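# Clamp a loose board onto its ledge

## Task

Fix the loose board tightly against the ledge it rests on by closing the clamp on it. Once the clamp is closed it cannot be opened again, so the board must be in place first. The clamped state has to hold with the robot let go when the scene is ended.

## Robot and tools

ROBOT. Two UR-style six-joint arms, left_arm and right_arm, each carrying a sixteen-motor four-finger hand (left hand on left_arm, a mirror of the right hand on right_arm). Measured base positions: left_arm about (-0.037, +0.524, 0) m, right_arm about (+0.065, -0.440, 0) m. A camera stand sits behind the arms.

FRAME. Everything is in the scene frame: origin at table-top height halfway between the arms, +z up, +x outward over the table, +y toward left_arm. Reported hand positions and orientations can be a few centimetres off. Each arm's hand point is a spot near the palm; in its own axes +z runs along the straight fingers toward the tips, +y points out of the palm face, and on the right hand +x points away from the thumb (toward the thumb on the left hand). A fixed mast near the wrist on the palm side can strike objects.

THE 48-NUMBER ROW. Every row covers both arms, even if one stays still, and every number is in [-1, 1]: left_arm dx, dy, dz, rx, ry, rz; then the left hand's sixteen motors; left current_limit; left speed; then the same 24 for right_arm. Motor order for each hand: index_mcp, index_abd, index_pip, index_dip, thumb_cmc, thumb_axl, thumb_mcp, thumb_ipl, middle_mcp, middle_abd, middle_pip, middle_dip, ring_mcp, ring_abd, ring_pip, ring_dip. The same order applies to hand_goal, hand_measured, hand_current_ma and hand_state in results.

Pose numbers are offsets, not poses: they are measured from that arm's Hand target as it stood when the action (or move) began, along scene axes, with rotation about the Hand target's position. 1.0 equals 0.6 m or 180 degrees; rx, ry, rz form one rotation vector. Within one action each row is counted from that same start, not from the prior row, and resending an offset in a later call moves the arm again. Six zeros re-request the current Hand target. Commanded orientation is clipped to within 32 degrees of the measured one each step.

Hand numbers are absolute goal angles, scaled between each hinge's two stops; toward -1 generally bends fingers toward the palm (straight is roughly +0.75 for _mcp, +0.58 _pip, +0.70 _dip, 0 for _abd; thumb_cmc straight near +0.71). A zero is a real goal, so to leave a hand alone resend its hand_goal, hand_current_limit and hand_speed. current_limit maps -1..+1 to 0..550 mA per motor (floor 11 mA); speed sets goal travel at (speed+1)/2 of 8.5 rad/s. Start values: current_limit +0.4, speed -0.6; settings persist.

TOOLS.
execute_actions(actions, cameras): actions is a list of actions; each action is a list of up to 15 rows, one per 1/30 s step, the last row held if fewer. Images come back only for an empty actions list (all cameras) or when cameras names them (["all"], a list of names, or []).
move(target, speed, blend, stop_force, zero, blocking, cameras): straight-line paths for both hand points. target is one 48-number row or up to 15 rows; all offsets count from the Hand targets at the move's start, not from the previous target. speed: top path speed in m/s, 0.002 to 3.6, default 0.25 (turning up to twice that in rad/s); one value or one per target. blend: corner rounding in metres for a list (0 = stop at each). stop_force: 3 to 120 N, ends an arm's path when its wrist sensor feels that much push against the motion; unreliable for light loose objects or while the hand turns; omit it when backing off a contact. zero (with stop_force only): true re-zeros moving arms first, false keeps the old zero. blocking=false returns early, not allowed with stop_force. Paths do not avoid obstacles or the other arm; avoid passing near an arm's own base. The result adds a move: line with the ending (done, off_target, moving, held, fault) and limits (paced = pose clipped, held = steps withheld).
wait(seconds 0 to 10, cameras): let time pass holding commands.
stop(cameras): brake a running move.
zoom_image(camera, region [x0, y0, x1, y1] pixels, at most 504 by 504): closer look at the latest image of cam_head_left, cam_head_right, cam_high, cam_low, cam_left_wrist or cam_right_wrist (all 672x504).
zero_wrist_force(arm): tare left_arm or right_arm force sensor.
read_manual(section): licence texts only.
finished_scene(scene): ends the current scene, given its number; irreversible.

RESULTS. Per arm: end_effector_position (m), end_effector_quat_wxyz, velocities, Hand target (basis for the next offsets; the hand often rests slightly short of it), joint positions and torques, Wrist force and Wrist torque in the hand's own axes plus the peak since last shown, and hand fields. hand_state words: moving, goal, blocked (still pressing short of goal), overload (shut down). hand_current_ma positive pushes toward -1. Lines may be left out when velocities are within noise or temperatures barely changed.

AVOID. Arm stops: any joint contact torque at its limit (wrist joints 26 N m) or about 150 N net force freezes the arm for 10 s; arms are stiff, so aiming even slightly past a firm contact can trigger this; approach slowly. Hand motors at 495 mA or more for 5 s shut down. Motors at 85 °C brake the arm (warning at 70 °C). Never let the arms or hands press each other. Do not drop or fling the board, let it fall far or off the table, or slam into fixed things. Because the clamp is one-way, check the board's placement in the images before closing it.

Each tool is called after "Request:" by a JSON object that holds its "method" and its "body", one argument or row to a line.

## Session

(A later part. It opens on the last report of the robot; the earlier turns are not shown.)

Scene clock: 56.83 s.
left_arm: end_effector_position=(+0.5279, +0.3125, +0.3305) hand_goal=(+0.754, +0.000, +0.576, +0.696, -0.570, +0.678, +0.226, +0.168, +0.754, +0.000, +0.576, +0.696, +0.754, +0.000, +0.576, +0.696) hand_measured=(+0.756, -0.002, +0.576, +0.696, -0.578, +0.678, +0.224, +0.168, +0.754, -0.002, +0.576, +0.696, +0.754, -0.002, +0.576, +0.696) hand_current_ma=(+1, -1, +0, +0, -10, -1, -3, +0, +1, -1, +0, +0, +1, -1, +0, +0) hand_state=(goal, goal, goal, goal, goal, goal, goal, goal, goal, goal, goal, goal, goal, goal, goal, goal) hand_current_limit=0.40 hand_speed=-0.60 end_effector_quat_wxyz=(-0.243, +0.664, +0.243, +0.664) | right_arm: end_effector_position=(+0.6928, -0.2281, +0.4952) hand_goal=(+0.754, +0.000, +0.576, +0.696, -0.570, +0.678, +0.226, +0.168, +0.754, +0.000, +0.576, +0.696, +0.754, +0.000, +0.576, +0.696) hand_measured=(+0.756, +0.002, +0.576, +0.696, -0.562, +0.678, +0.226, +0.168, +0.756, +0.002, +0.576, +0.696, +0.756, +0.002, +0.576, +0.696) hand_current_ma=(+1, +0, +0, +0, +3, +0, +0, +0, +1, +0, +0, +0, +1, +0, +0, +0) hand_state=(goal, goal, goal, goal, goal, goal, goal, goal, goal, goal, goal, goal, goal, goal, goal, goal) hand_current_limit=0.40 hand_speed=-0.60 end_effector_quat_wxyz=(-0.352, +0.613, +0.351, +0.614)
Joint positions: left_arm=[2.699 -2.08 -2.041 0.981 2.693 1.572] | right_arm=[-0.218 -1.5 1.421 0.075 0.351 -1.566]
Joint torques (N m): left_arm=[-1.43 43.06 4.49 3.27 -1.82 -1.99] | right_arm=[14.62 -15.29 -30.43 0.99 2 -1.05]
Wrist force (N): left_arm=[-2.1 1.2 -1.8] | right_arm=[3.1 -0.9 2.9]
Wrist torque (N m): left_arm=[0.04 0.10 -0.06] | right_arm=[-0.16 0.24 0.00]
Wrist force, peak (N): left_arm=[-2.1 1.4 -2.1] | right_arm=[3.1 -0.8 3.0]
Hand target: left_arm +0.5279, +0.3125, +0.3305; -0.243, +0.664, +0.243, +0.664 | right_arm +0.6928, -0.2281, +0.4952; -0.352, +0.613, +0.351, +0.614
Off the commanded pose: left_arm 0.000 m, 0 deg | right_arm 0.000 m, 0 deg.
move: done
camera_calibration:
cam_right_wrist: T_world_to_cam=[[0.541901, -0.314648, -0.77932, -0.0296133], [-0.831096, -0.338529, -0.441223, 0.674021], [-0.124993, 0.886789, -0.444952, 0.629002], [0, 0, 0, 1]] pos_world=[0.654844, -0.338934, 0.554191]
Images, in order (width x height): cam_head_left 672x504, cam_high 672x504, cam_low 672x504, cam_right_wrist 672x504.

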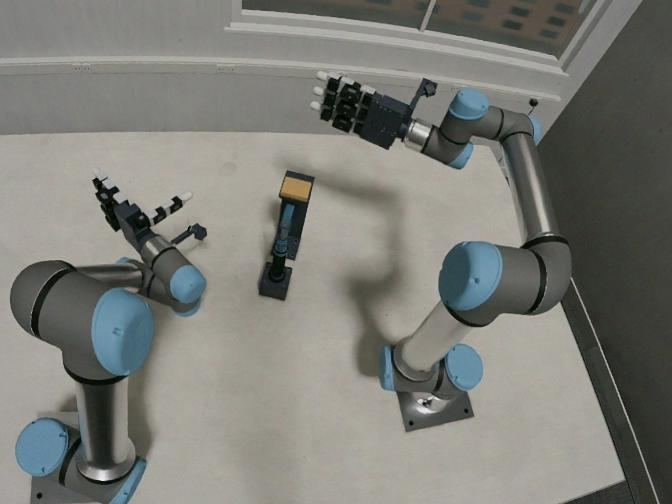

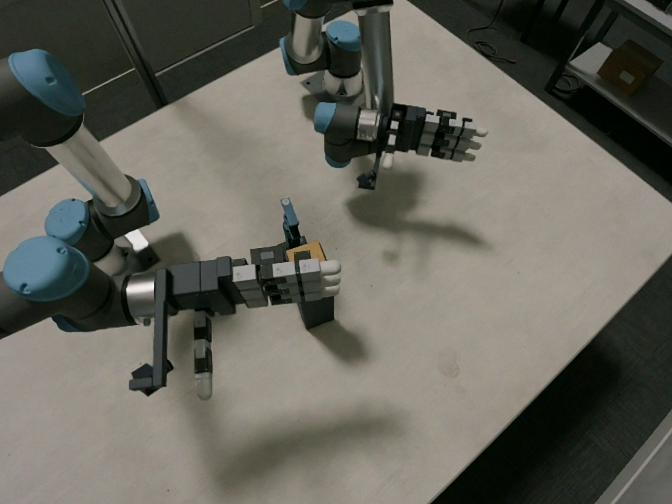

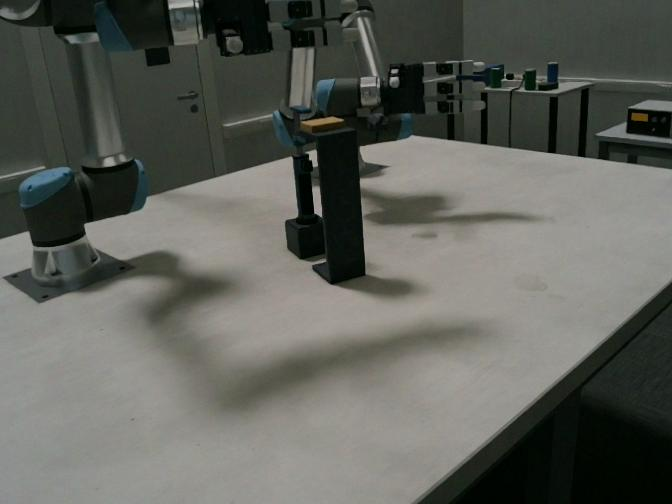

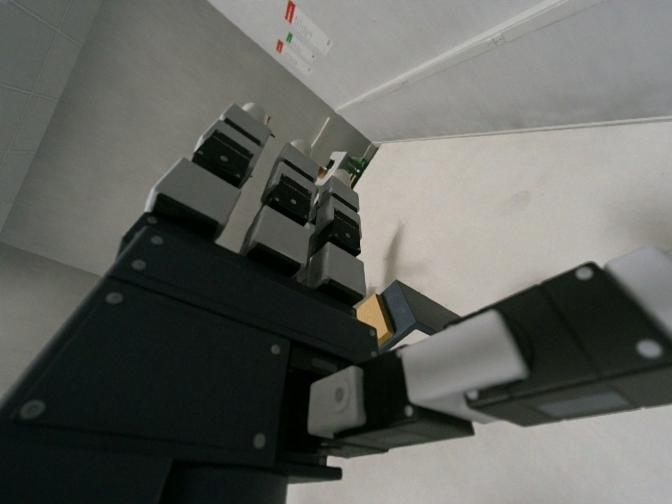

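Request:
{"method": "move", "body": {
  "target": [
    [0.117,0.4,0.03,0,0,0,0.754,0,0.576,0.696,-0.571,0.678,0.226,0.168,0.754,0,0.576,0.696,0.754,0,0.576,0.696,0.4,-0.6,-0.486,0.54,0.008,0,0,-0.12,0.754,0,0.576,0.696,-0.571,0.678,0.226,0.168,0.754,0,0.576,0.696,0.754,0,0.576,0.696,0.4,-0.6],
    [0.117,0.4,0.03,0,0,0,0.754,0,0.576,0.696,-0.571,0.678,0.226,0.168,0.754,0,0.576,0.696,0.754,0,0.576,0.696,0.4,-0.6,-0.486,0.54,-0.605,0,0,-0.12,0.754,0,0.576,0.696,-0.571,0.678,0.226,0.168,0.754,0,0.576,0.696,0.754,0,0.576,0.696,0.4,-0.6]
  ],
  "blend": [0.03,0],
  "speed": 0.3,
  "cameras": ["all"]
}}

Scene clock: 61.70 s.
left_arm: end_effector_position=(+0.5983, +0.5531, +0.3485) hand_goal=(+0.754, +0.000, +0.576, +0.696, -0.570, +0.678, +0.226, +0.168, +0.754, +0.000, +0.576, +0.696, +0.754, +0.000, +0.576, +0.696) hand_measured=(+0.756, -0.002, +0.576, +0.696, -0.578, +0.678, +0.224, +0.168, +0.754, -0.002, +0.576, +0.696, +0.754, -0.002, +0.576, +0.696) hand_current_ma=(+1, -1, +0, +0, -10, -1, -2, +0, +1, -1, +0, +0, +1, -1, +0, +0) hand_state=(goal, goal, goal, goal, goal, goal, goal, goal, goal, goal, goal, goal, goal, goal, goal, goal) hand_current_limit=0.40 hand_speed=-0.60 end_effector_quat_wxyz=(-0.243, +0.664, +0.243, +0.664) | right_arm: end_effector_position=(+0.4284, +0.0604, +0.4983) hand_goal=(+0.754, +0.000, +0.576, +0.696, -0.570, +0.678, +0.226, +0.168, +0.754, +0.000, +0.576, +0.696, +0.754, +0.000, +0.576, +0.696) hand_measured=(+0.754, +0.004, +0.576, +0.696, -0.560, +0.678, +0.226, +0.168, +0.754, +0.002, +0.576, +0.696, +0.754, +0.004, +0.576, +0.696) hand_current_ma=(+0, +1, +0, +0, +5, +0, +0, +0, +0, +0, +0, +0, +0, +1, +0, +0) hand_state=(goal, goal, goal, goal, goal, goal, goal, goal, goal, goal, goal, goal, goal, goal, goal, goal) hand_current_limit=0.40 hand_speed=-0.60 end_effector_quat_wxyz=(-0.259, +0.656, +0.256, +0.661)
Joint positions: left_arm=[3.317 -1.98 -2.145 0.984 2.075 1.571] | right_arm=[0.891 -1.533 1.451 0.073 1.756 -1.57]
Joint torques (N m): left_arm=[7.66 25.8 19.6 -0.41 -1.78 -1.59] | right_arm=[-14.07 -30.03 -9.94 -1.08 -1.69 1.61]
Wrist force (N): left_arm=[-1.9 1.5 -2.0] | right_arm=[3.0 -1.0 3.1]
Wrist torque (N m): left_arm=[0.12 0.07 0.01] | right_arm=[-0.15 0.24 -0.10]
Wrist force, peak (N): left_arm=[-2.2 1.8 -2.8] | right_arm=[-0.7 -9.5 3.9]
Hand target: left_arm +0.5983, +0.5531, +0.3485; -0.243, +0.664, +0.243, +0.664 (not the last commanded pose) | right_arm +0.4285, +0.0604, +0.4984; -0.259, +0.656, +0.256, +0.661 (not the last commanded pose)
Off the commanded pose: left_arm 0.001 m, 0 deg | right_arm 0.369 m, 5 deg.
move: held (right_arm; a check stopped the path); path passed 0 of 2 targets; limits=held
pose unreachable (right arm): on one or more control steps of this call, first in action 0 (counted from 0), this arm could not follow its commanded pose, so it was not sent that pose on those steps. It may still have moved: this result reports where it is.
cause: moving toward the commanded pose would bring two parts of the arm too close to each other (joints 4 (wrist 1) to 6 (wrist 3) lie between them).
camera_calibration:
cam_left_wrist: T_world_to_cam=[[-0.434122, 0.476849, -0.764299, 0.227117], [-0.879936, -0.0426868, 0.473171, 0.344776], [0.193005, 0.877948, 0.438128, -0.622622], [0, 0, 0, 1]] pos_world=[0.522147, 0.453047, 0.283236]
cam_right_wrist: T_world_to_cam=[[0.429556, -0.455284, -0.77987, 0.263811], [-0.891926, -0.0788291, -0.445257, 0.565743], [0.141242, 0.88685, -0.439941, 0.22497], [0, 0, 0, 1]] pos_world=[0.359504, -0.034809, 0.556613]

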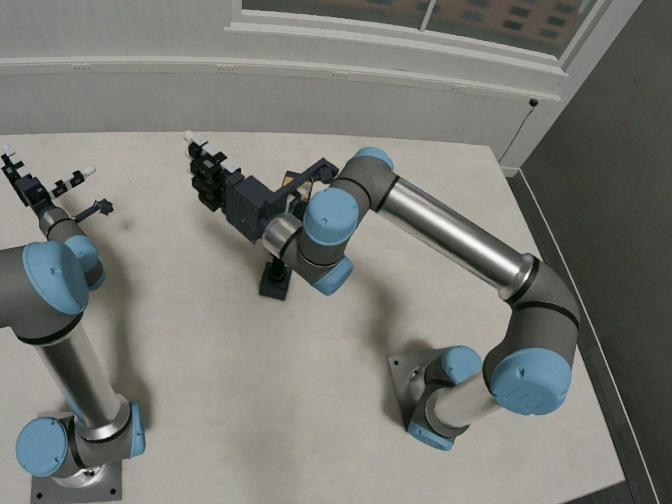

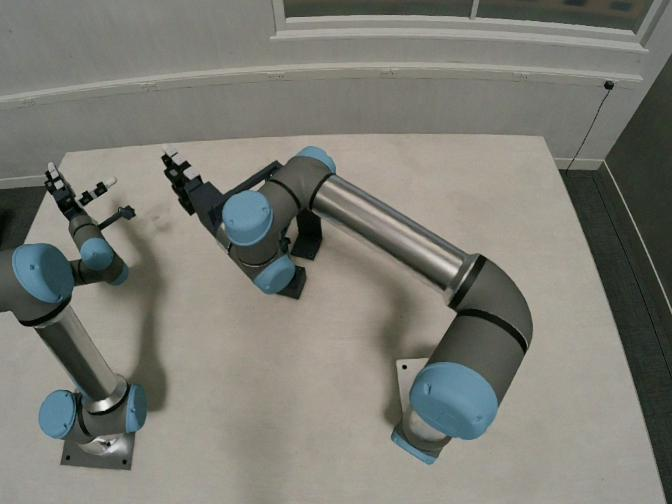

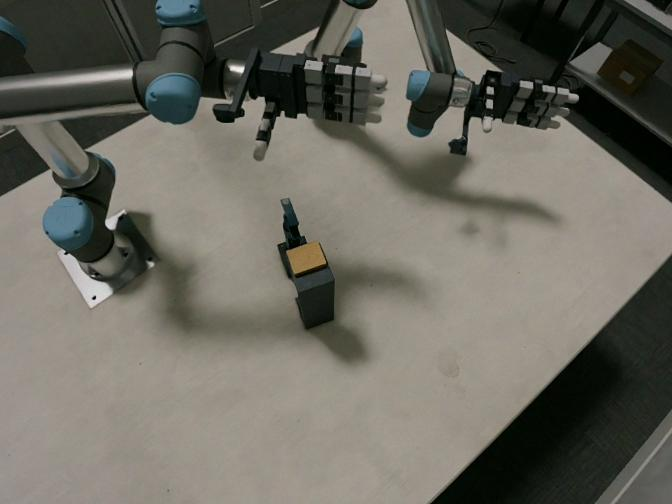

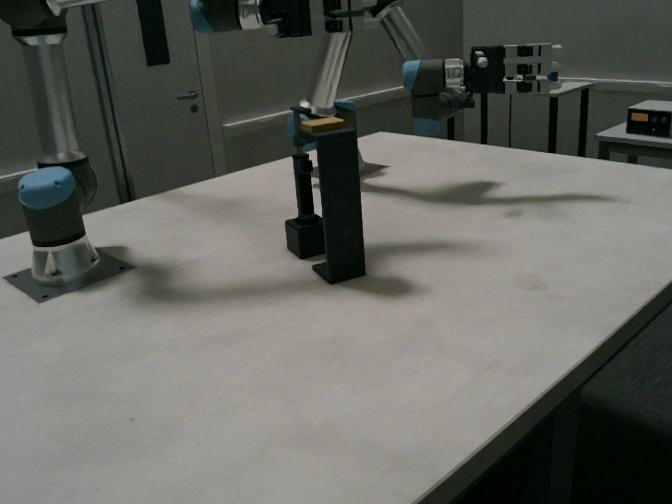

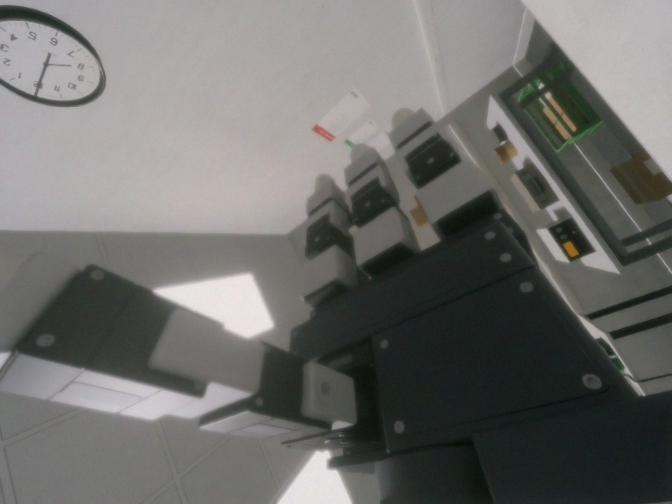

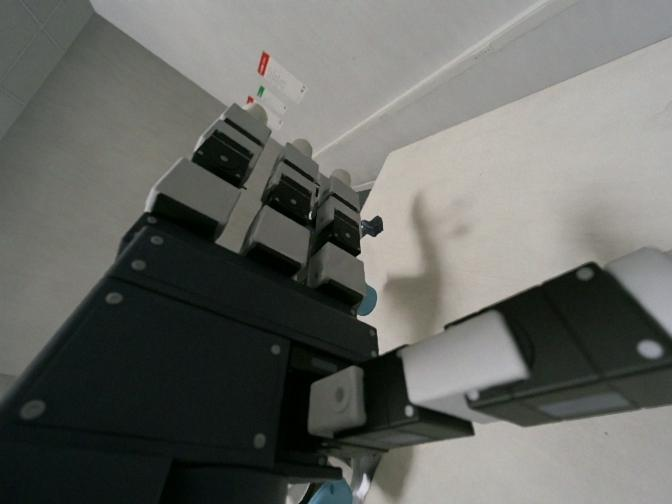

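Request:
{"method": "move", "body": {
  "target": [
    [0,0,0,0,0,0,0.754,0,0.576,0.696,-0.571,0.678,0.226,0.168,0.754,0,0.576,0.696,0.754,0,0.576,0.696,0.4,-0.6,-0.076,0.036,0,0,0,0.057,0.754,0,0.576,0.696,-0.571,0.678,0.226,0.168,0.754,0,0.576,0.696,0.754,0,0.576,0.696,0.4,-0.6],
    [0,0,0,0,0,0,0.754,0,0.576,0.696,-0.571,0.678,0.226,0.168,0.754,0,0.576,0.696,0.754,0,0.576,0.696,0.4,-0.6,-0.076,0.036,-0.611,0,0,0.057,0.754,0,0.576,0.696,-0.571,0.678,0.226,0.168,0.754,0,0.576,0.696,0.754,0,0.576,0.696,0.4,-0.6]
  ],
  "blend": [0.02,0],
  "speed": 0.25,
  "cameras": ["all"]
}}

Scene clock: 66.40 s.
left_arm: end_effector_position=(+0.5983, +0.5531, +0.3485) hand_goal=(+0.754, +0.000, +0.576, +0.696, -0.570, +0.678, +0.226, +0.168, +0.754, +0.000, +0.576, +0.696, +0.754, +0.000, +0.576, +0.696) hand_measured=(+0.756, -0.002, +0.576, +0.696, -0.578, +0.678, +0.224, +0.168, +0.754, -0.002, +0.576, +0.696, +0.754, -0.002, +0.576, +0.696) hand_current_ma=(+1, -1, +0, +0, -10, -1, -2, +0, +1, -1, +0, +0, +1, -1, +0, +0) hand_state=(goal, goal, goal, goal, goal, goal, goal, goal, goal, goal, goal, goal, goal, goal, goal, goal) hand_current_limit=0.40 hand_speed=-0.60 end_effector_quat_wxyz=(-0.243, +0.664, +0.243, +0.664) | right_arm: end_effector_position=(+0.3829, +0.0820, +0.1318) hand_goal=(+0.754, +0.000, +0.576, +0.696, -0.570, +0.678, +0.226, +0.168, +0.754, +0.000, +0.576, +0.696, +0.754, +0.000, +0.576, +0.696) hand_measured=(+0.754, +0.004, +0.576, +0.696, -0.560, +0.678, +0.226, +0.168, +0.754, +0.002, +0.576, +0.696, +0.754, +0.004, +0.576, +0.696) hand_current_ma=(+0, +1, +0, +0, +5, +0, +0, +0, +0, +0, +0, +0, +0, +1, +0, +0) hand_state=(goal, goal, goal, goal, goal, goal, goal, goal, goal, goal, goal, goal, goal, goal, goal, goal) hand_current_limit=0.40 hand_speed=-0.60 end_effector_quat_wxyz=(-0.317, +0.631, +0.313, +0.635)
Joint positions: left_arm=[3.317 -1.98 -2.145 0.984 2.075 1.571] | right_arm=[0.917 -1.23 2.143 -0.921 1.603 -1.569]
Joint torques (N m): left_arm=[7.39 26.13 19.04 -0.26 -1.83 1.82] | right_arm=[-8.24 -20.11 -3.37 -2.68 -1.74 -1.18]
Wrist force (N): left_arm=[-2.1 1.5 -2.0] | right_arm=[3.0 -0.9 2.7]
Wrist torque (N m): left_arm=[0.11 0.08 0.00] | right_arm=[-0.12 0.23 -0.02]
Wrist force, peak (N): left_arm=[-2.2 1.6 -2.1] | right_arm=[4.2 -1.5 2.6]
Hand target: left_arm +0.5983, +0.5531, +0.3485; -0.243, +0.664, +0.243, +0.664 | right_arm +0.3829, +0.0820, +0.1318; -0.317, +0.631, +0.313, +0.635
Off the commanded pose: left_arm 0.000 m, 0 deg | right_arm 0.000 m, 0 deg.
move: done
camera_calibration:
cam_left_wrist: T_world_to_cam=[[-0.434107, 0.476917, -0.764265, 0.227069], [-0.879945, -0.0427286, 0.47315, 0.344806], [0.192997, 0.877909, 0.438209, -0.622623], [0, 0, 0, 1]] pos_world=[0.522147, 0.453047, 0.283236]
cam_right_wrist: T_world_to_cam=[[0.503806, -0.371454, -0.779873, -0.0279088], [-0.863606, -0.236526, -0.445241, 0.365693], [-0.0190735, 0.897818, -0.439953, 0.111504], [0, 0, 0, 1]] pos_world=[0.332002, -0.0239815, 0.190113]

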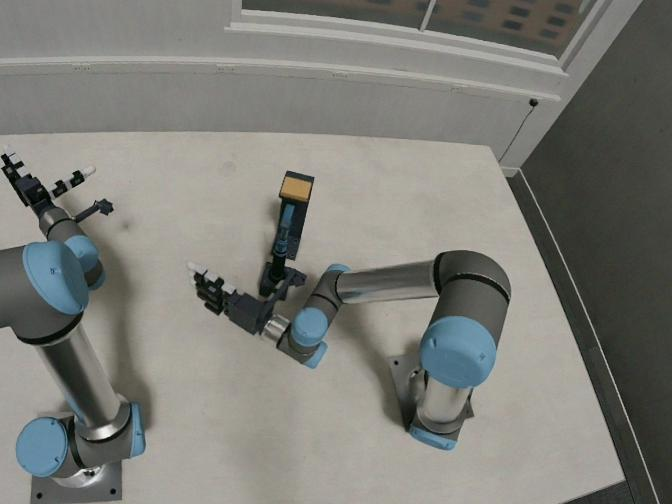

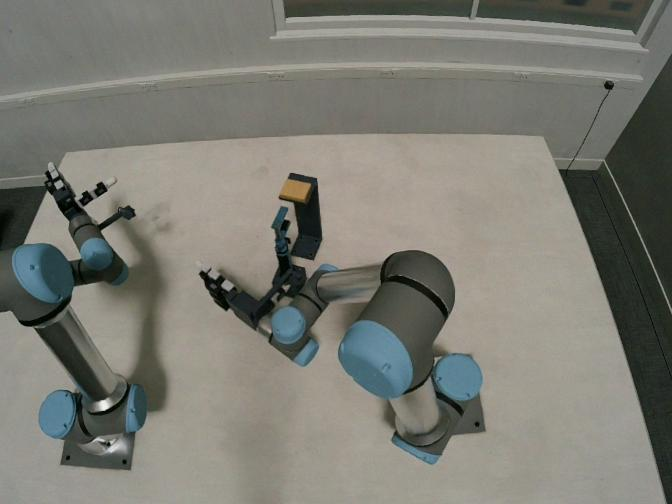

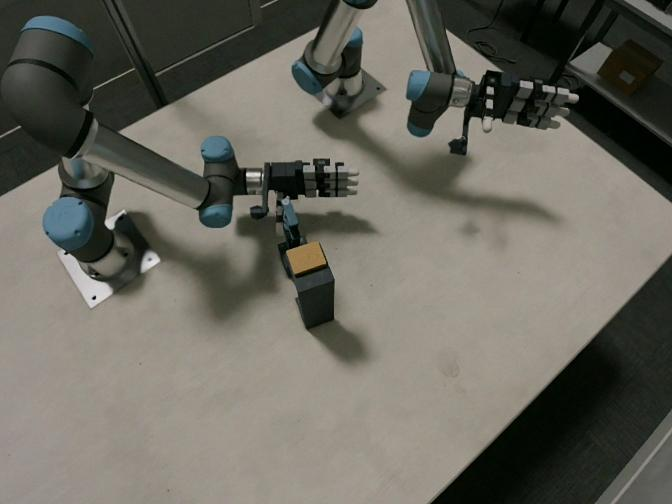

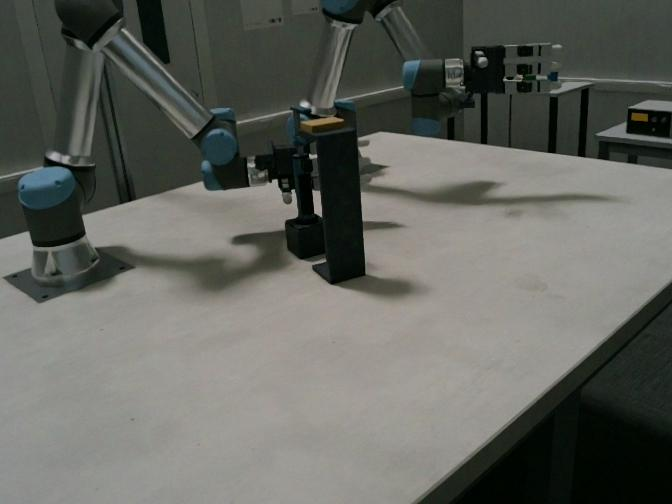

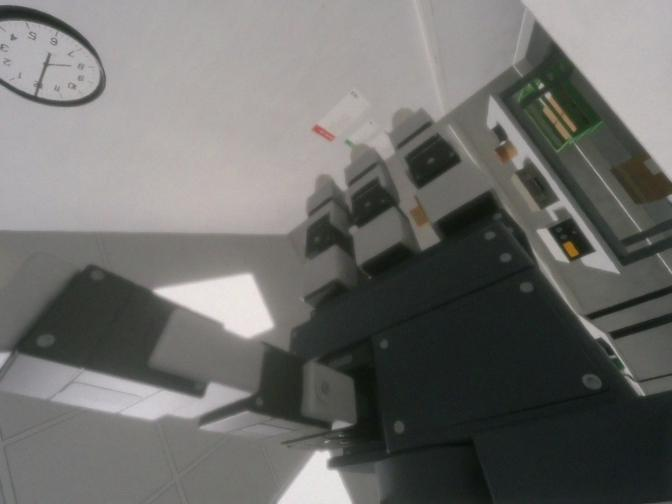

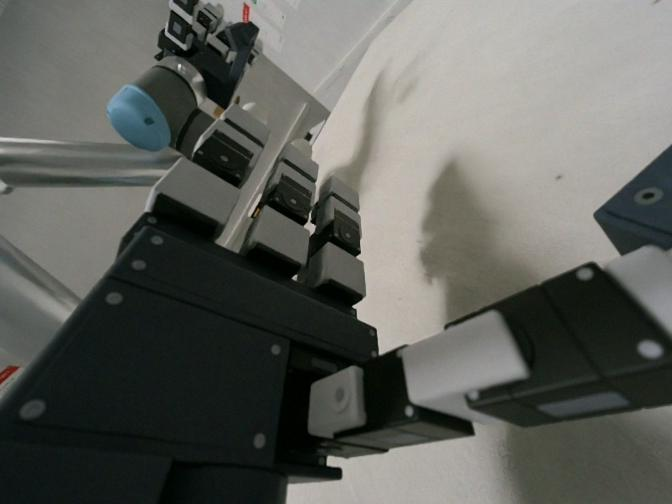

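Request:
{"method": "zoom_image", "body": {
  "camera": "cam_head_left",
  "region": [180, 160, 350, 370]
}}

Request:
{"method": "zoom_image", "body": {
  "camera": "cam_high",
  "region": [190, 120, 370, 330]
}}

Request:
{"method": "zoom_image", "body": {
  "camera": "cam_low",
  "region": [190, 90, 380, 290]
}}

Scaled by 2.400 from the camera's 672x504 image, which has a finer 960x720 frame.

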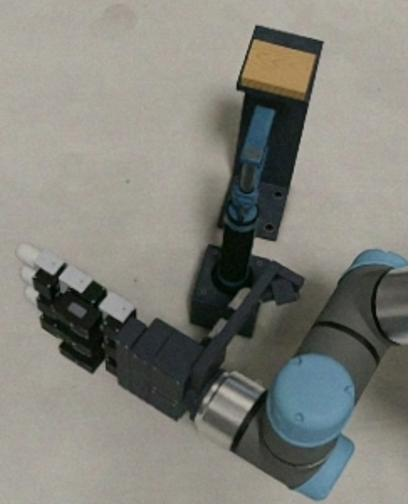

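Scaled by 2.400 from the camera's 672x504 image, which has a finer 960x720 frame.

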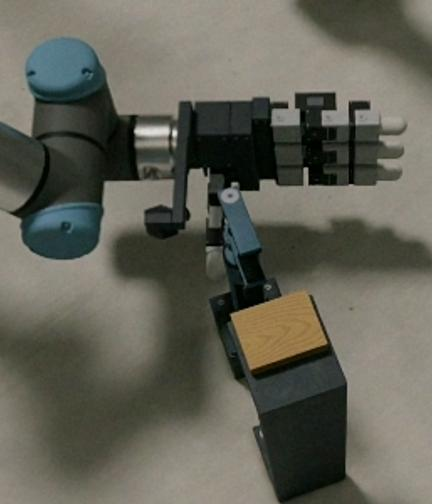

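Scaled by 2.520 from the camera's 672x504 image, which has a finer 960x720 frame.

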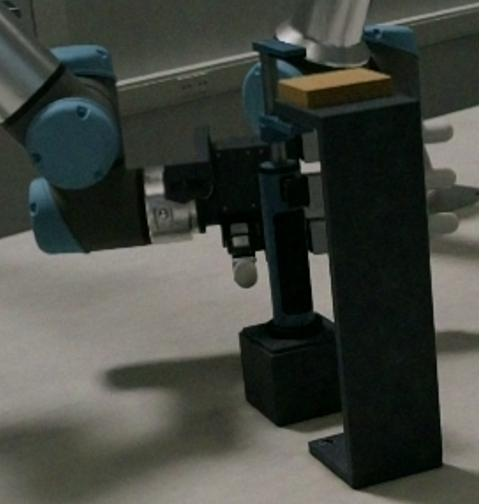

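Request:
{"method": "move", "body": {
  "target": [0,0,0,0,0,0,0.754,0,0.576,0.696,-0.571,0.678,0.226,0.168,0.754,0,0.576,0.696,0.754,0,0.576,0.696,0.4,-0.6,0.0932,-0.0702,0,0,0,0,0.754,0,0.576,0.696,-0.571,0.678,0.226,0.168,0.754,0,0.576,0.696,0.754,0,0.576,0.696,0.4,-0.6],
  "speed": 0.12,
  "stop_force": 8,
  "cameras": ["cam_head_left","cam_high","cam_low","cam_right_wrist"]
}}

Request:
{"method": "zoom_image", "body": {
  "camera": "cam_head_left",
  "region": [220, 180, 350, 350]
}}

Request:
{"method": "zoom_image", "body": {
  "camera": "cam_high",
  "region": [230, 150, 370, 310]
}}

Scene clock: 68.87 s.
left_arm: end_effector_position=(+0.5983, +0.5531, +0.3485) hand_goal=(+0.754, +0.000, +0.576, +0.696, -0.570, +0.678, +0.226, +0.168, +0.754, +0.000, +0.576, +0.696, +0.754, +0.000, +0.576, +0.696) hand_measured=(+0.756, -0.002, +0.576, +0.696, -0.578, +0.678, +0.224, +0.168, +0.754, -0.002, +0.576, +0.696, +0.754, -0.002, +0.576, +0.696) hand_current_ma=(+1, -1, +0, +0, -10, -1, -2, +0, +1, -1, +0, +0, +1, -1, +0, +0) hand_state=(goal, goal, goal, goal, goal, goal, goal, goal, goal, goal, goal, goal, goal, goal, goal, goal) hand_current_limit=0.40 hand_speed=-0.60 end_effector_quat_wxyz=(-0.243, +0.664, +0.243, +0.664) | right_arm: end_effector_position=(+0.4388, +0.0399, +0.1318) hand_goal=(+0.754, +0.000, +0.576, +0.696, -0.570, +0.678, +0.226, +0.168, +0.754, +0.000, +0.576, +0.696, +0.754, +0.000, +0.576, +0.696) hand_measured=(+0.754, +0.004, +0.576, +0.696, -0.560, +0.678, +0.226, +0.168, +0.754, +0.002, +0.576, +0.696, +0.754, +0.004, +0.576, +0.696) hand_current_ma=(+0, +1, +0, +0, +5, +0, +0, +0, +0, +0, +0, +0, +0, +1, +0, +0) hand_state=(goal, goal, goal, goal, goal, goal, goal, goal, goal, goal, goal, goal, goal, goal, goal, goal) hand_current_limit=0.40 hand_speed=-0.60 end_effector_quat_wxyz=(-0.317, +0.631, +0.313, +0.635)
Joint positions: left_arm=[3.317 -1.98 -2.145 0.984 2.075 1.571] | right_arm=[0.729 -1.265 2.199 -0.942 1.415 -1.567]
Joint torques (N m): left_arm=[7.63 26.74 18.12 -0.32 -1.7 1.78] | right_arm=[-13.39 -32.47 -2.22 -3.03 -1.76 1.52]
Wrist force (N): left_arm=[-2.2 1.4 -1.8] | right_arm=[3.0 -0.5 2.9]
Wrist torque (N m): left_arm=[0.08 0.10 -0.01] | right_arm=[-0.10 0.25 -0.13]
Wrist force, peak (N): left_arm=[-2.4 1.5 -2.2] | right_arm=[3.4 -0.8 2.9]
Hand target: left_arm +0.5983, +0.5531, +0.3485; -0.243, +0.664, +0.243, +0.664 | right_arm +0.4388, +0.0399, +0.1318; -0.317, +0.631, +0.313, +0.635
Off the commanded pose: left_arm 0.000 m, 0 deg | right_arm 0.000 m, 0 deg.
move: done
camera_calibration:
cam_right_wrist: T_world_to_cam=[[0.503872, -0.371403, -0.779854, -0.0718641], [-0.863568, -0.236533, -0.445313, 0.404051], [-0.0190706, 0.897837, -0.439914, 0.150319], [0, 0, 0, 1]] pos_world=[0.388002, -0.0660815, 0.190013]
Images, in order (width x height): cam_head_left 672x504, cam_high 672x504, cam_low 672x504, cam_right_wrist 672x504.

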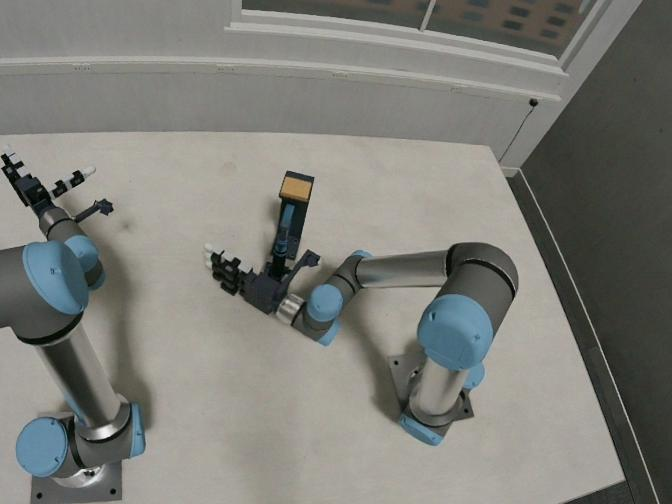

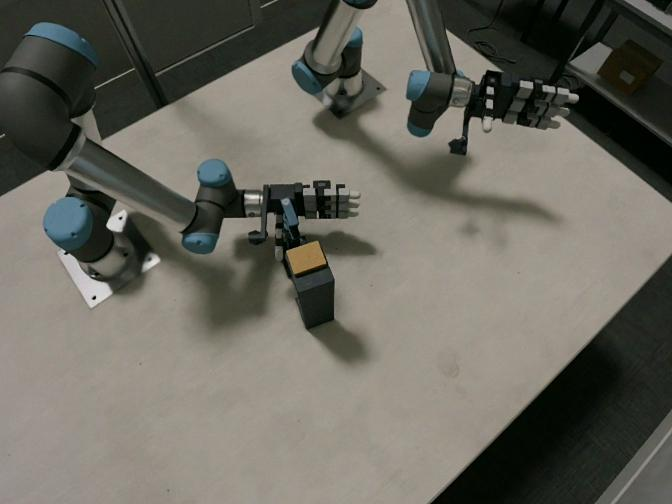

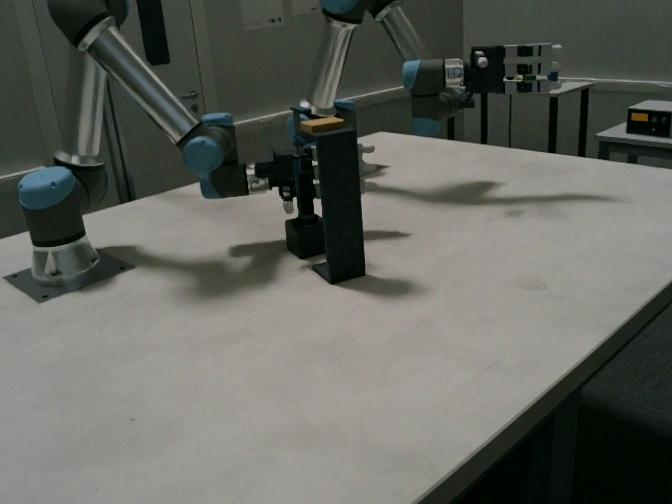

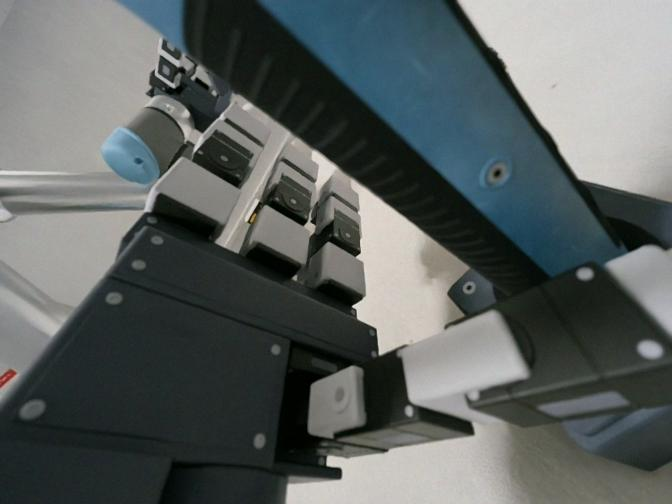

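Scaled by 2.965 from the camera's 672x504 image, which has a finer 960x720 frame.

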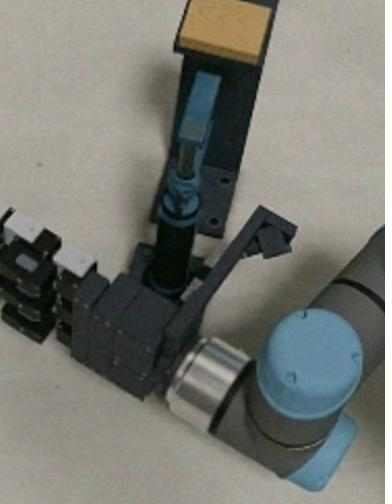

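Scaled by 3.150 from the camera's 672x504 image, which has a finer 960x720 frame.

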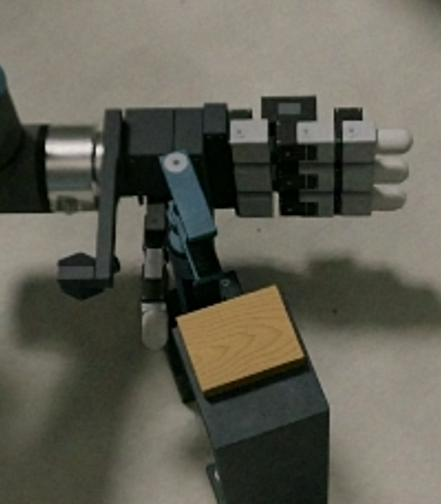

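Request:
{"method": "move", "body": {
  "target": [0,0,0,0,0,0,0.754,0,0.576,0.696,-0.571,0.678,0.226,0.168,0.754,0,0.576,0.696,0.754,0,0.576,0.696,0.4,-0.6,0.0466,-0.0351,0,0,0,0,0.754,0,0.576,0.696,-0.571,0.678,0.226,0.168,0.754,0,0.576,0.696,0.754,0,0.576,0.696,0.4,-0.6],
  "speed": 0.08,
  "stop_force": 6
}}

Request:
{"method": "move", "body": {
  "target": [0,0,0,0,0,0,0.754,0,0.576,0.696,-0.571,0.678,0.226,0.168,0.754,0,0.576,0.696,0.754,0,0.576,0.696,0.4,-0.6,0.0333,-0.0251,0,0,0,0,0.754,0,0.576,0.696,-0.571,0.678,0.226,0.168,0.754,0,0.576,0.696,0.754,0,0.576,0.696,0.4,-0.6],
  "speed": 0.02,
  "stop_force": 4,
  "cameras": ["cam_head_left","cam_high","cam_low","cam_right_wrist"]
}}

Request:
{"method": "zoom_image", "body": {
  "camera": "cam_high",
  "region": [230, 150, 370, 310]
}}

Scene clock: 71.97 s.
left_arm: end_effector_position=(+0.5983, +0.5531, +0.3485) hand_goal=(+0.754, +0.000, +0.576, +0.696, -0.570, +0.678, +0.226, +0.168, +0.754, +0.000, +0.576, +0.696, +0.754, +0.000, +0.576, +0.696) hand_measured=(+0.756, -0.002, +0.576, +0.696, -0.578, +0.678, +0.224, +0.168, +0.754, -0.002, +0.576, +0.696, +0.754, -0.002, +0.576, +0.696) hand_current_ma=(+1, -1, +0, +0, -10, -1, -2, +0, +1, -1, +0, +0, +1, -1, +0, +0) hand_state=(goal, goal, goal, goal, goal, goal, goal, goal, goal, goal, goal, goal, goal, goal, goal, goal) hand_current_limit=0.40 hand_speed=-0.60 end_effector_quat_wxyz=(-0.243, +0.664, +0.243, +0.664) | right_arm: end_effector_position=(+0.4668, +0.0188, +0.1318) hand_goal=(+0.754, +0.000, +0.576, +0.696, -0.570, +0.678, +0.226, +0.168, +0.754, +0.000, +0.576, +0.696, +0.754, +0.000, +0.576, +0.696) hand_measured=(+0.754, +0.004, +0.576, +0.696, -0.560, +0.678, +0.226, +0.168, +0.754, +0.002, +0.576, +0.696, +0.754, +0.004, +0.576, +0.696) hand_current_ma=(+0, +1, +0, +0, +5, +0, +0, +0, +0, +0, +0, +0, +0, +1, +0, +0) hand_state=(goal, goal, goal, goal, goal, goal, goal, goal, goal, goal, goal, goal, goal, goal, goal, goal) hand_current_limit=0.40 hand_speed=-0.60 end_effector_quat_wxyz=(-0.317, +0.631, +0.313, +0.635)
Joint positions: left_arm=[3.317 -1.98 -2.145 0.984 2.075 1.571] | right_arm=[0.633 -1.275 2.214 -0.947 1.32 -1.567]
Joint torques (N m): left_arm=[7.91 27.02 18.15 -0.26 -1.84 1.77] | right_arm=[-12.61 -31.36 -2.94 -2.9 -1.91 1.76]
Wrist force (N): left_arm=[-2.1 1.6 -2.0] | right_arm=[2.9 -0.8 2.7]
Wrist torque (N m): left_arm=[0.10 0.08 0.00] | right_arm=[-0.12 0.25 -0.14]
Wrist force, peak (N): left_arm=[-2.3 1.7 -2.0] | right_arm=[3.3 -0.7 2.9]
Hand target: left_arm +0.5983, +0.5531, +0.3485; -0.243, +0.664, +0.243, +0.664 | right_arm +0.4668, +0.0188, +0.1318; -0.317, +0.631, +0.313, +0.635
Off the commanded pose: left_arm 0.000 m, 0 deg | right_arm 0.000 m, 0 deg.
move: done

Scene clock: 74.10 s.
left_arm: end_effector_position=(+0.5983, +0.5531, +0.3485) hand_goal=(+0.754, +0.000, +0.576, +0.696, -0.570, +0.678, +0.226, +0.168, +0.754, +0.000, +0.576, +0.696, +0.754, +0.000, +0.576, +0.696) hand_measured=(+0.756, -0.002, +0.576, +0.696, -0.578, +0.678, +0.224, +0.168, +0.754, -0.002, +0.576, +0.696, +0.754, -0.002, +0.576, +0.696) hand_current_ma=(+1, -1, +0, +0, -10, -1, -2, +0, +1, -1, +0, +0, +1, -1, +0, +0) hand_state=(goal, goal, goal, goal, goal, goal, goal, goal, goal, goal, goal, goal, goal, goal, goal, goal) hand_current_limit=0.40 hand_speed=-0.60 end_effector_quat_wxyz=(-0.243, +0.664, +0.243, +0.664) | right_arm: end_effector_position=(+0.4867, +0.0038, +0.1318) hand_goal=(+0.754, +0.000, +0.576, +0.696, -0.570, +0.678, +0.226, +0.168, +0.754, +0.000, +0.576, +0.696, +0.754, +0.000, +0.576, +0.696) hand_measured=(+0.754, +0.004, +0.576, +0.696, -0.560, +0.678, +0.226, +0.168, +0.754, +0.002, +0.576, +0.696, +0.754, +0.004, +0.576, +0.696) hand_current_ma=(+0, +1, +0, +0, +5, +0, +0, +0, +0, +0, +0, +0, +0, +1, +0, +0) hand_state=(goal, goal, goal, goal, goal, goal, goal, goal, goal, goal, goal, goal, goal, goal, goal, goal) hand_current_limit=0.40 hand_speed=-0.60 end_effector_quat_wxyz=(-0.317, +0.631, +0.313, +0.635)
Joint positions: left_arm=[3.317 -1.98 -2.145 0.984 2.075 1.571] | right_arm=[0.566 -1.279 2.22 -0.949 1.252 -1.566]
Joint torques (N m): left_arm=[7.65 28.24 17.29 -0.24 -1.69 1.8] | right_arm=[-12.95 -32.02 -1.69 -3.04 -1.67 1.54]
Wrist force (N): left_arm=[-2.1 1.5 -2.0] | right_arm=[2.9 -0.7 2.8]
Wrist torque (N m): left_arm=[0.10 0.09 0.00] | right_arm=[-0.11 0.25 -0.15]
Wrist force, peak (N): left_arm=[-2.2 1.5 -2.2] | right_arm=[3.3 -0.7 2.9]
Hand target: left_arm +0.5983, +0.5531, +0.3485; -0.243, +0.664, +0.243, +0.664 | right_arm +0.4867, +0.0038, +0.1318; -0.317, +0.631, +0.313, +0.635
Off the commanded pose: left_arm 0.000 m, 0 deg | right_arm 0.000 m, 0 deg.
move: done
camera_calibration:
cam_right_wrist: T_world_to_cam=[[0.503872, -0.371403, -0.779854, -0.109407], [-0.863568, -0.236533, -0.445313, 0.436877], [-0.0190706, 0.897837, -0.439914, 0.183645], [0, 0, 0, 1]] pos_world=[0.435902, -0.102181, 0.190013]
Images, in order (width x height): cam_head_left 672x504, cam_high 672x504, cam_low 672x504, cam_right_wrist 672x504.

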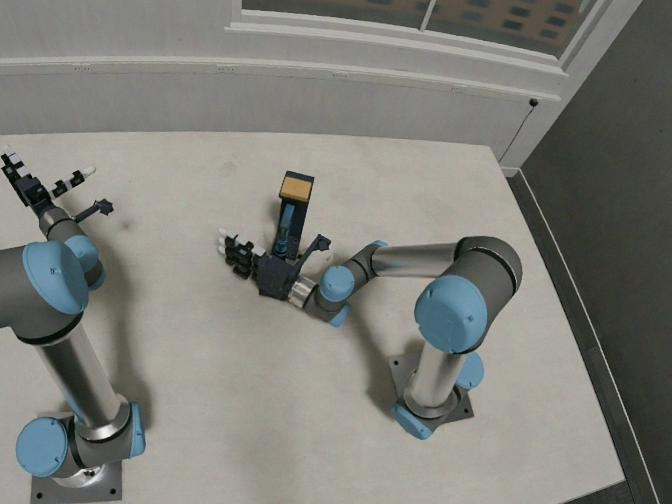

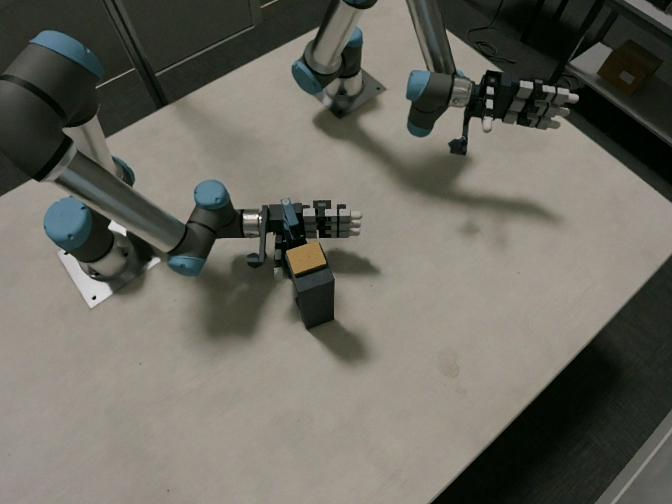

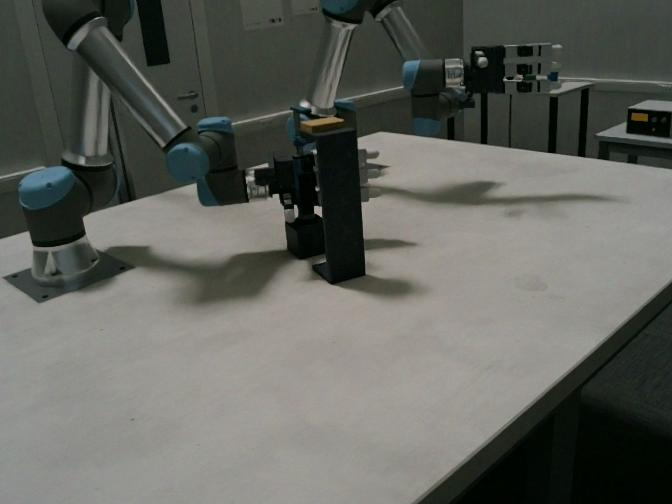

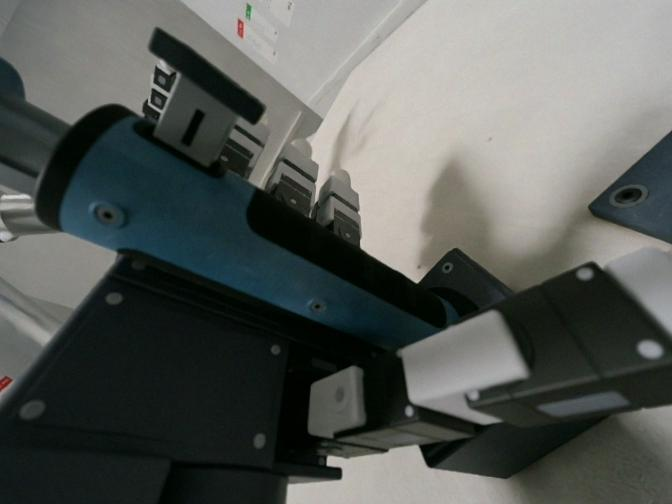

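Scaled by 3.150 from the camera's 672x504 image, which has a finer 960x720 frame.

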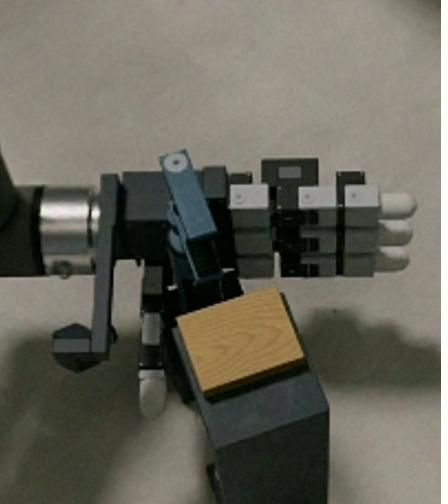

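Request:
{"method": "move", "body": {
  "target": [0,0,0,0,0,0,0.754,0,0.576,0.696,-0.571,0.678,0.226,0.168,0.754,0,0.576,0.696,0.754,0,0.576,0.696,0.4,-0.6,0.0266,-0.02,0,0,0,0,0.754,0,0.576,0.696,-0.571,0.678,0.226,0.168,0.754,0,0.576,0.696,0.754,0,0.576,0.696,0.4,-0.6],
  "speed": 0.015,
  "stop_force": 4,
  "cameras": ["cam_high","cam_right_wrist"]
}}

Scene clock: 77.13 s.
left_arm: end_effector_position=(+0.5983, +0.5531, +0.3485) hand_goal=(+0.754, +0.000, +0.576, +0.696, -0.570, +0.678, +0.226, +0.168, +0.754, +0.000, +0.576, +0.696, +0.754, +0.000, +0.576, +0.696) hand_measured=(+0.756, -0.002, +0.576, +0.696, -0.578, +0.678, +0.224, +0.168, +0.754, -0.002, +0.576, +0.696, +0.754, -0.002, +0.576, +0.696) hand_current_ma=(+1, -1, +0, +0, -10, -1, -2, +0, +1, -1, +0, +0, +1, -1, +0, +0) hand_state=(goal, goal, goal, goal, goal, goal, goal, goal, goal, goal, goal, goal, goal, goal, goal, goal) hand_current_limit=0.40 hand_speed=-0.60 end_effector_quat_wxyz=(-0.243, +0.664, +0.243, +0.664) | right_arm: end_effector_position=(+0.5027, -0.0082, +0.1318) hand_goal=(+0.754, +0.000, +0.576, +0.696, -0.570, +0.678, +0.226, +0.168, +0.754, +0.000, +0.576, +0.696, +0.754, +0.000, +0.576, +0.696) hand_measured=(+0.754, +0.004, +0.576, +0.696, -0.560, +0.678, +0.226, +0.168, +0.754, +0.002, +0.576, +0.696, +0.754, +0.004, +0.576, +0.696) hand_current_ma=(+0, +1, +0, +0, +5, +0, +0, +0, +0, +0, +0, +0, +0, +1, +0, +0) hand_state=(goal, goal, goal, goal, goal, goal, goal, goal, goal, goal, goal, goal, goal, goal, goal, goal) hand_current_limit=0.40 hand_speed=-0.60 end_effector_quat_wxyz=(-0.317, +0.631, +0.313, +0.635)
Joint positions: left_arm=[3.317 -1.98 -2.145 0.984 2.075 1.571] | right_arm=[0.513 -1.279 2.221 -0.95 1.199 -1.566]
Joint torques (N m): left_arm=[7.86 28.23 16.82 -0.13 -1.63 1.65] | right_arm=[-13.44 -15.56 -20.36 -0.43 -1.56 1.53]
Wrist force (N): left_arm=[-2.0 1.4 -2.0] | right_arm=[5.3 -3.8 1.9]
Wrist torque (N m): left_arm=[0.10 0.08 0.00] | right_arm=[-0.21 0.08 0.11]
Wrist force, peak (N): left_arm=[-2.3 1.6 -2.0] | right_arm=[6.5 -3.6 2.4]
Hand target: left_arm +0.5983, +0.5531, +0.3485; -0.243, +0.664, +0.243, +0.664 | right_arm +0.5027, -0.0082, +0.1318; -0.317, +0.631, +0.313, +0.635
Off the commanded pose: left_arm 0.000 m, 0 deg | right_arm 0.000 m, 0 deg.
move: done
camera_calibration:
cam_right_wrist: T_world_to_cam=[[0.503873, -0.371436, -0.779838, -0.121883], [-0.863567, -0.236554, -0.445302, 0.447764], [-0.0190726, 0.897818, -0.439953, 0.194728], [0, 0, 0, 1]] pos_world=[0.451802, -0.114182, 0.190013]
Images, in order (width x height): cam_high 672x504, cam_right_wrist 672x504.

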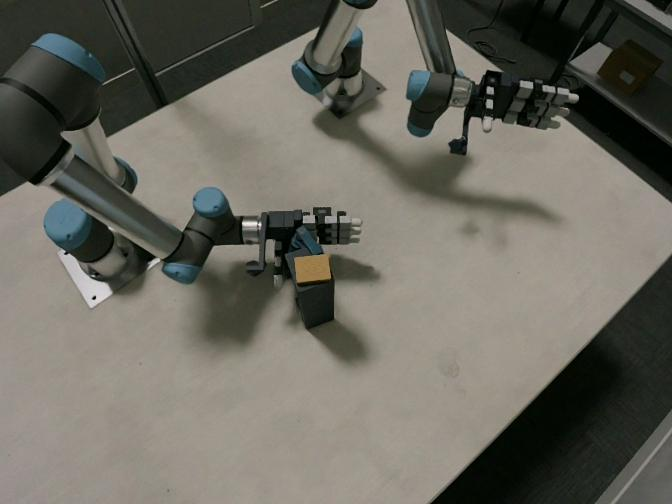

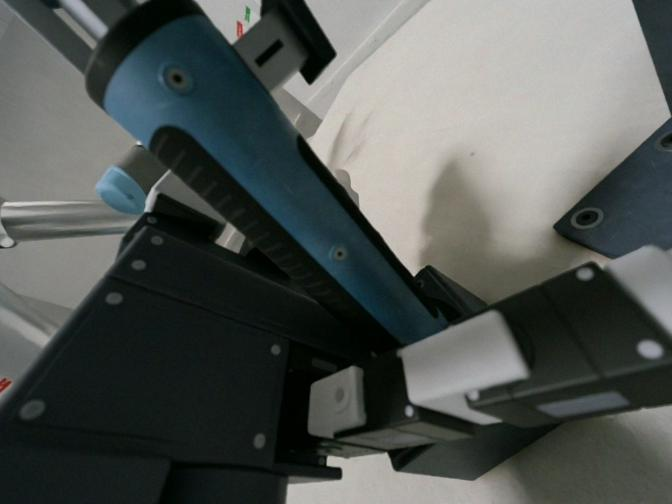

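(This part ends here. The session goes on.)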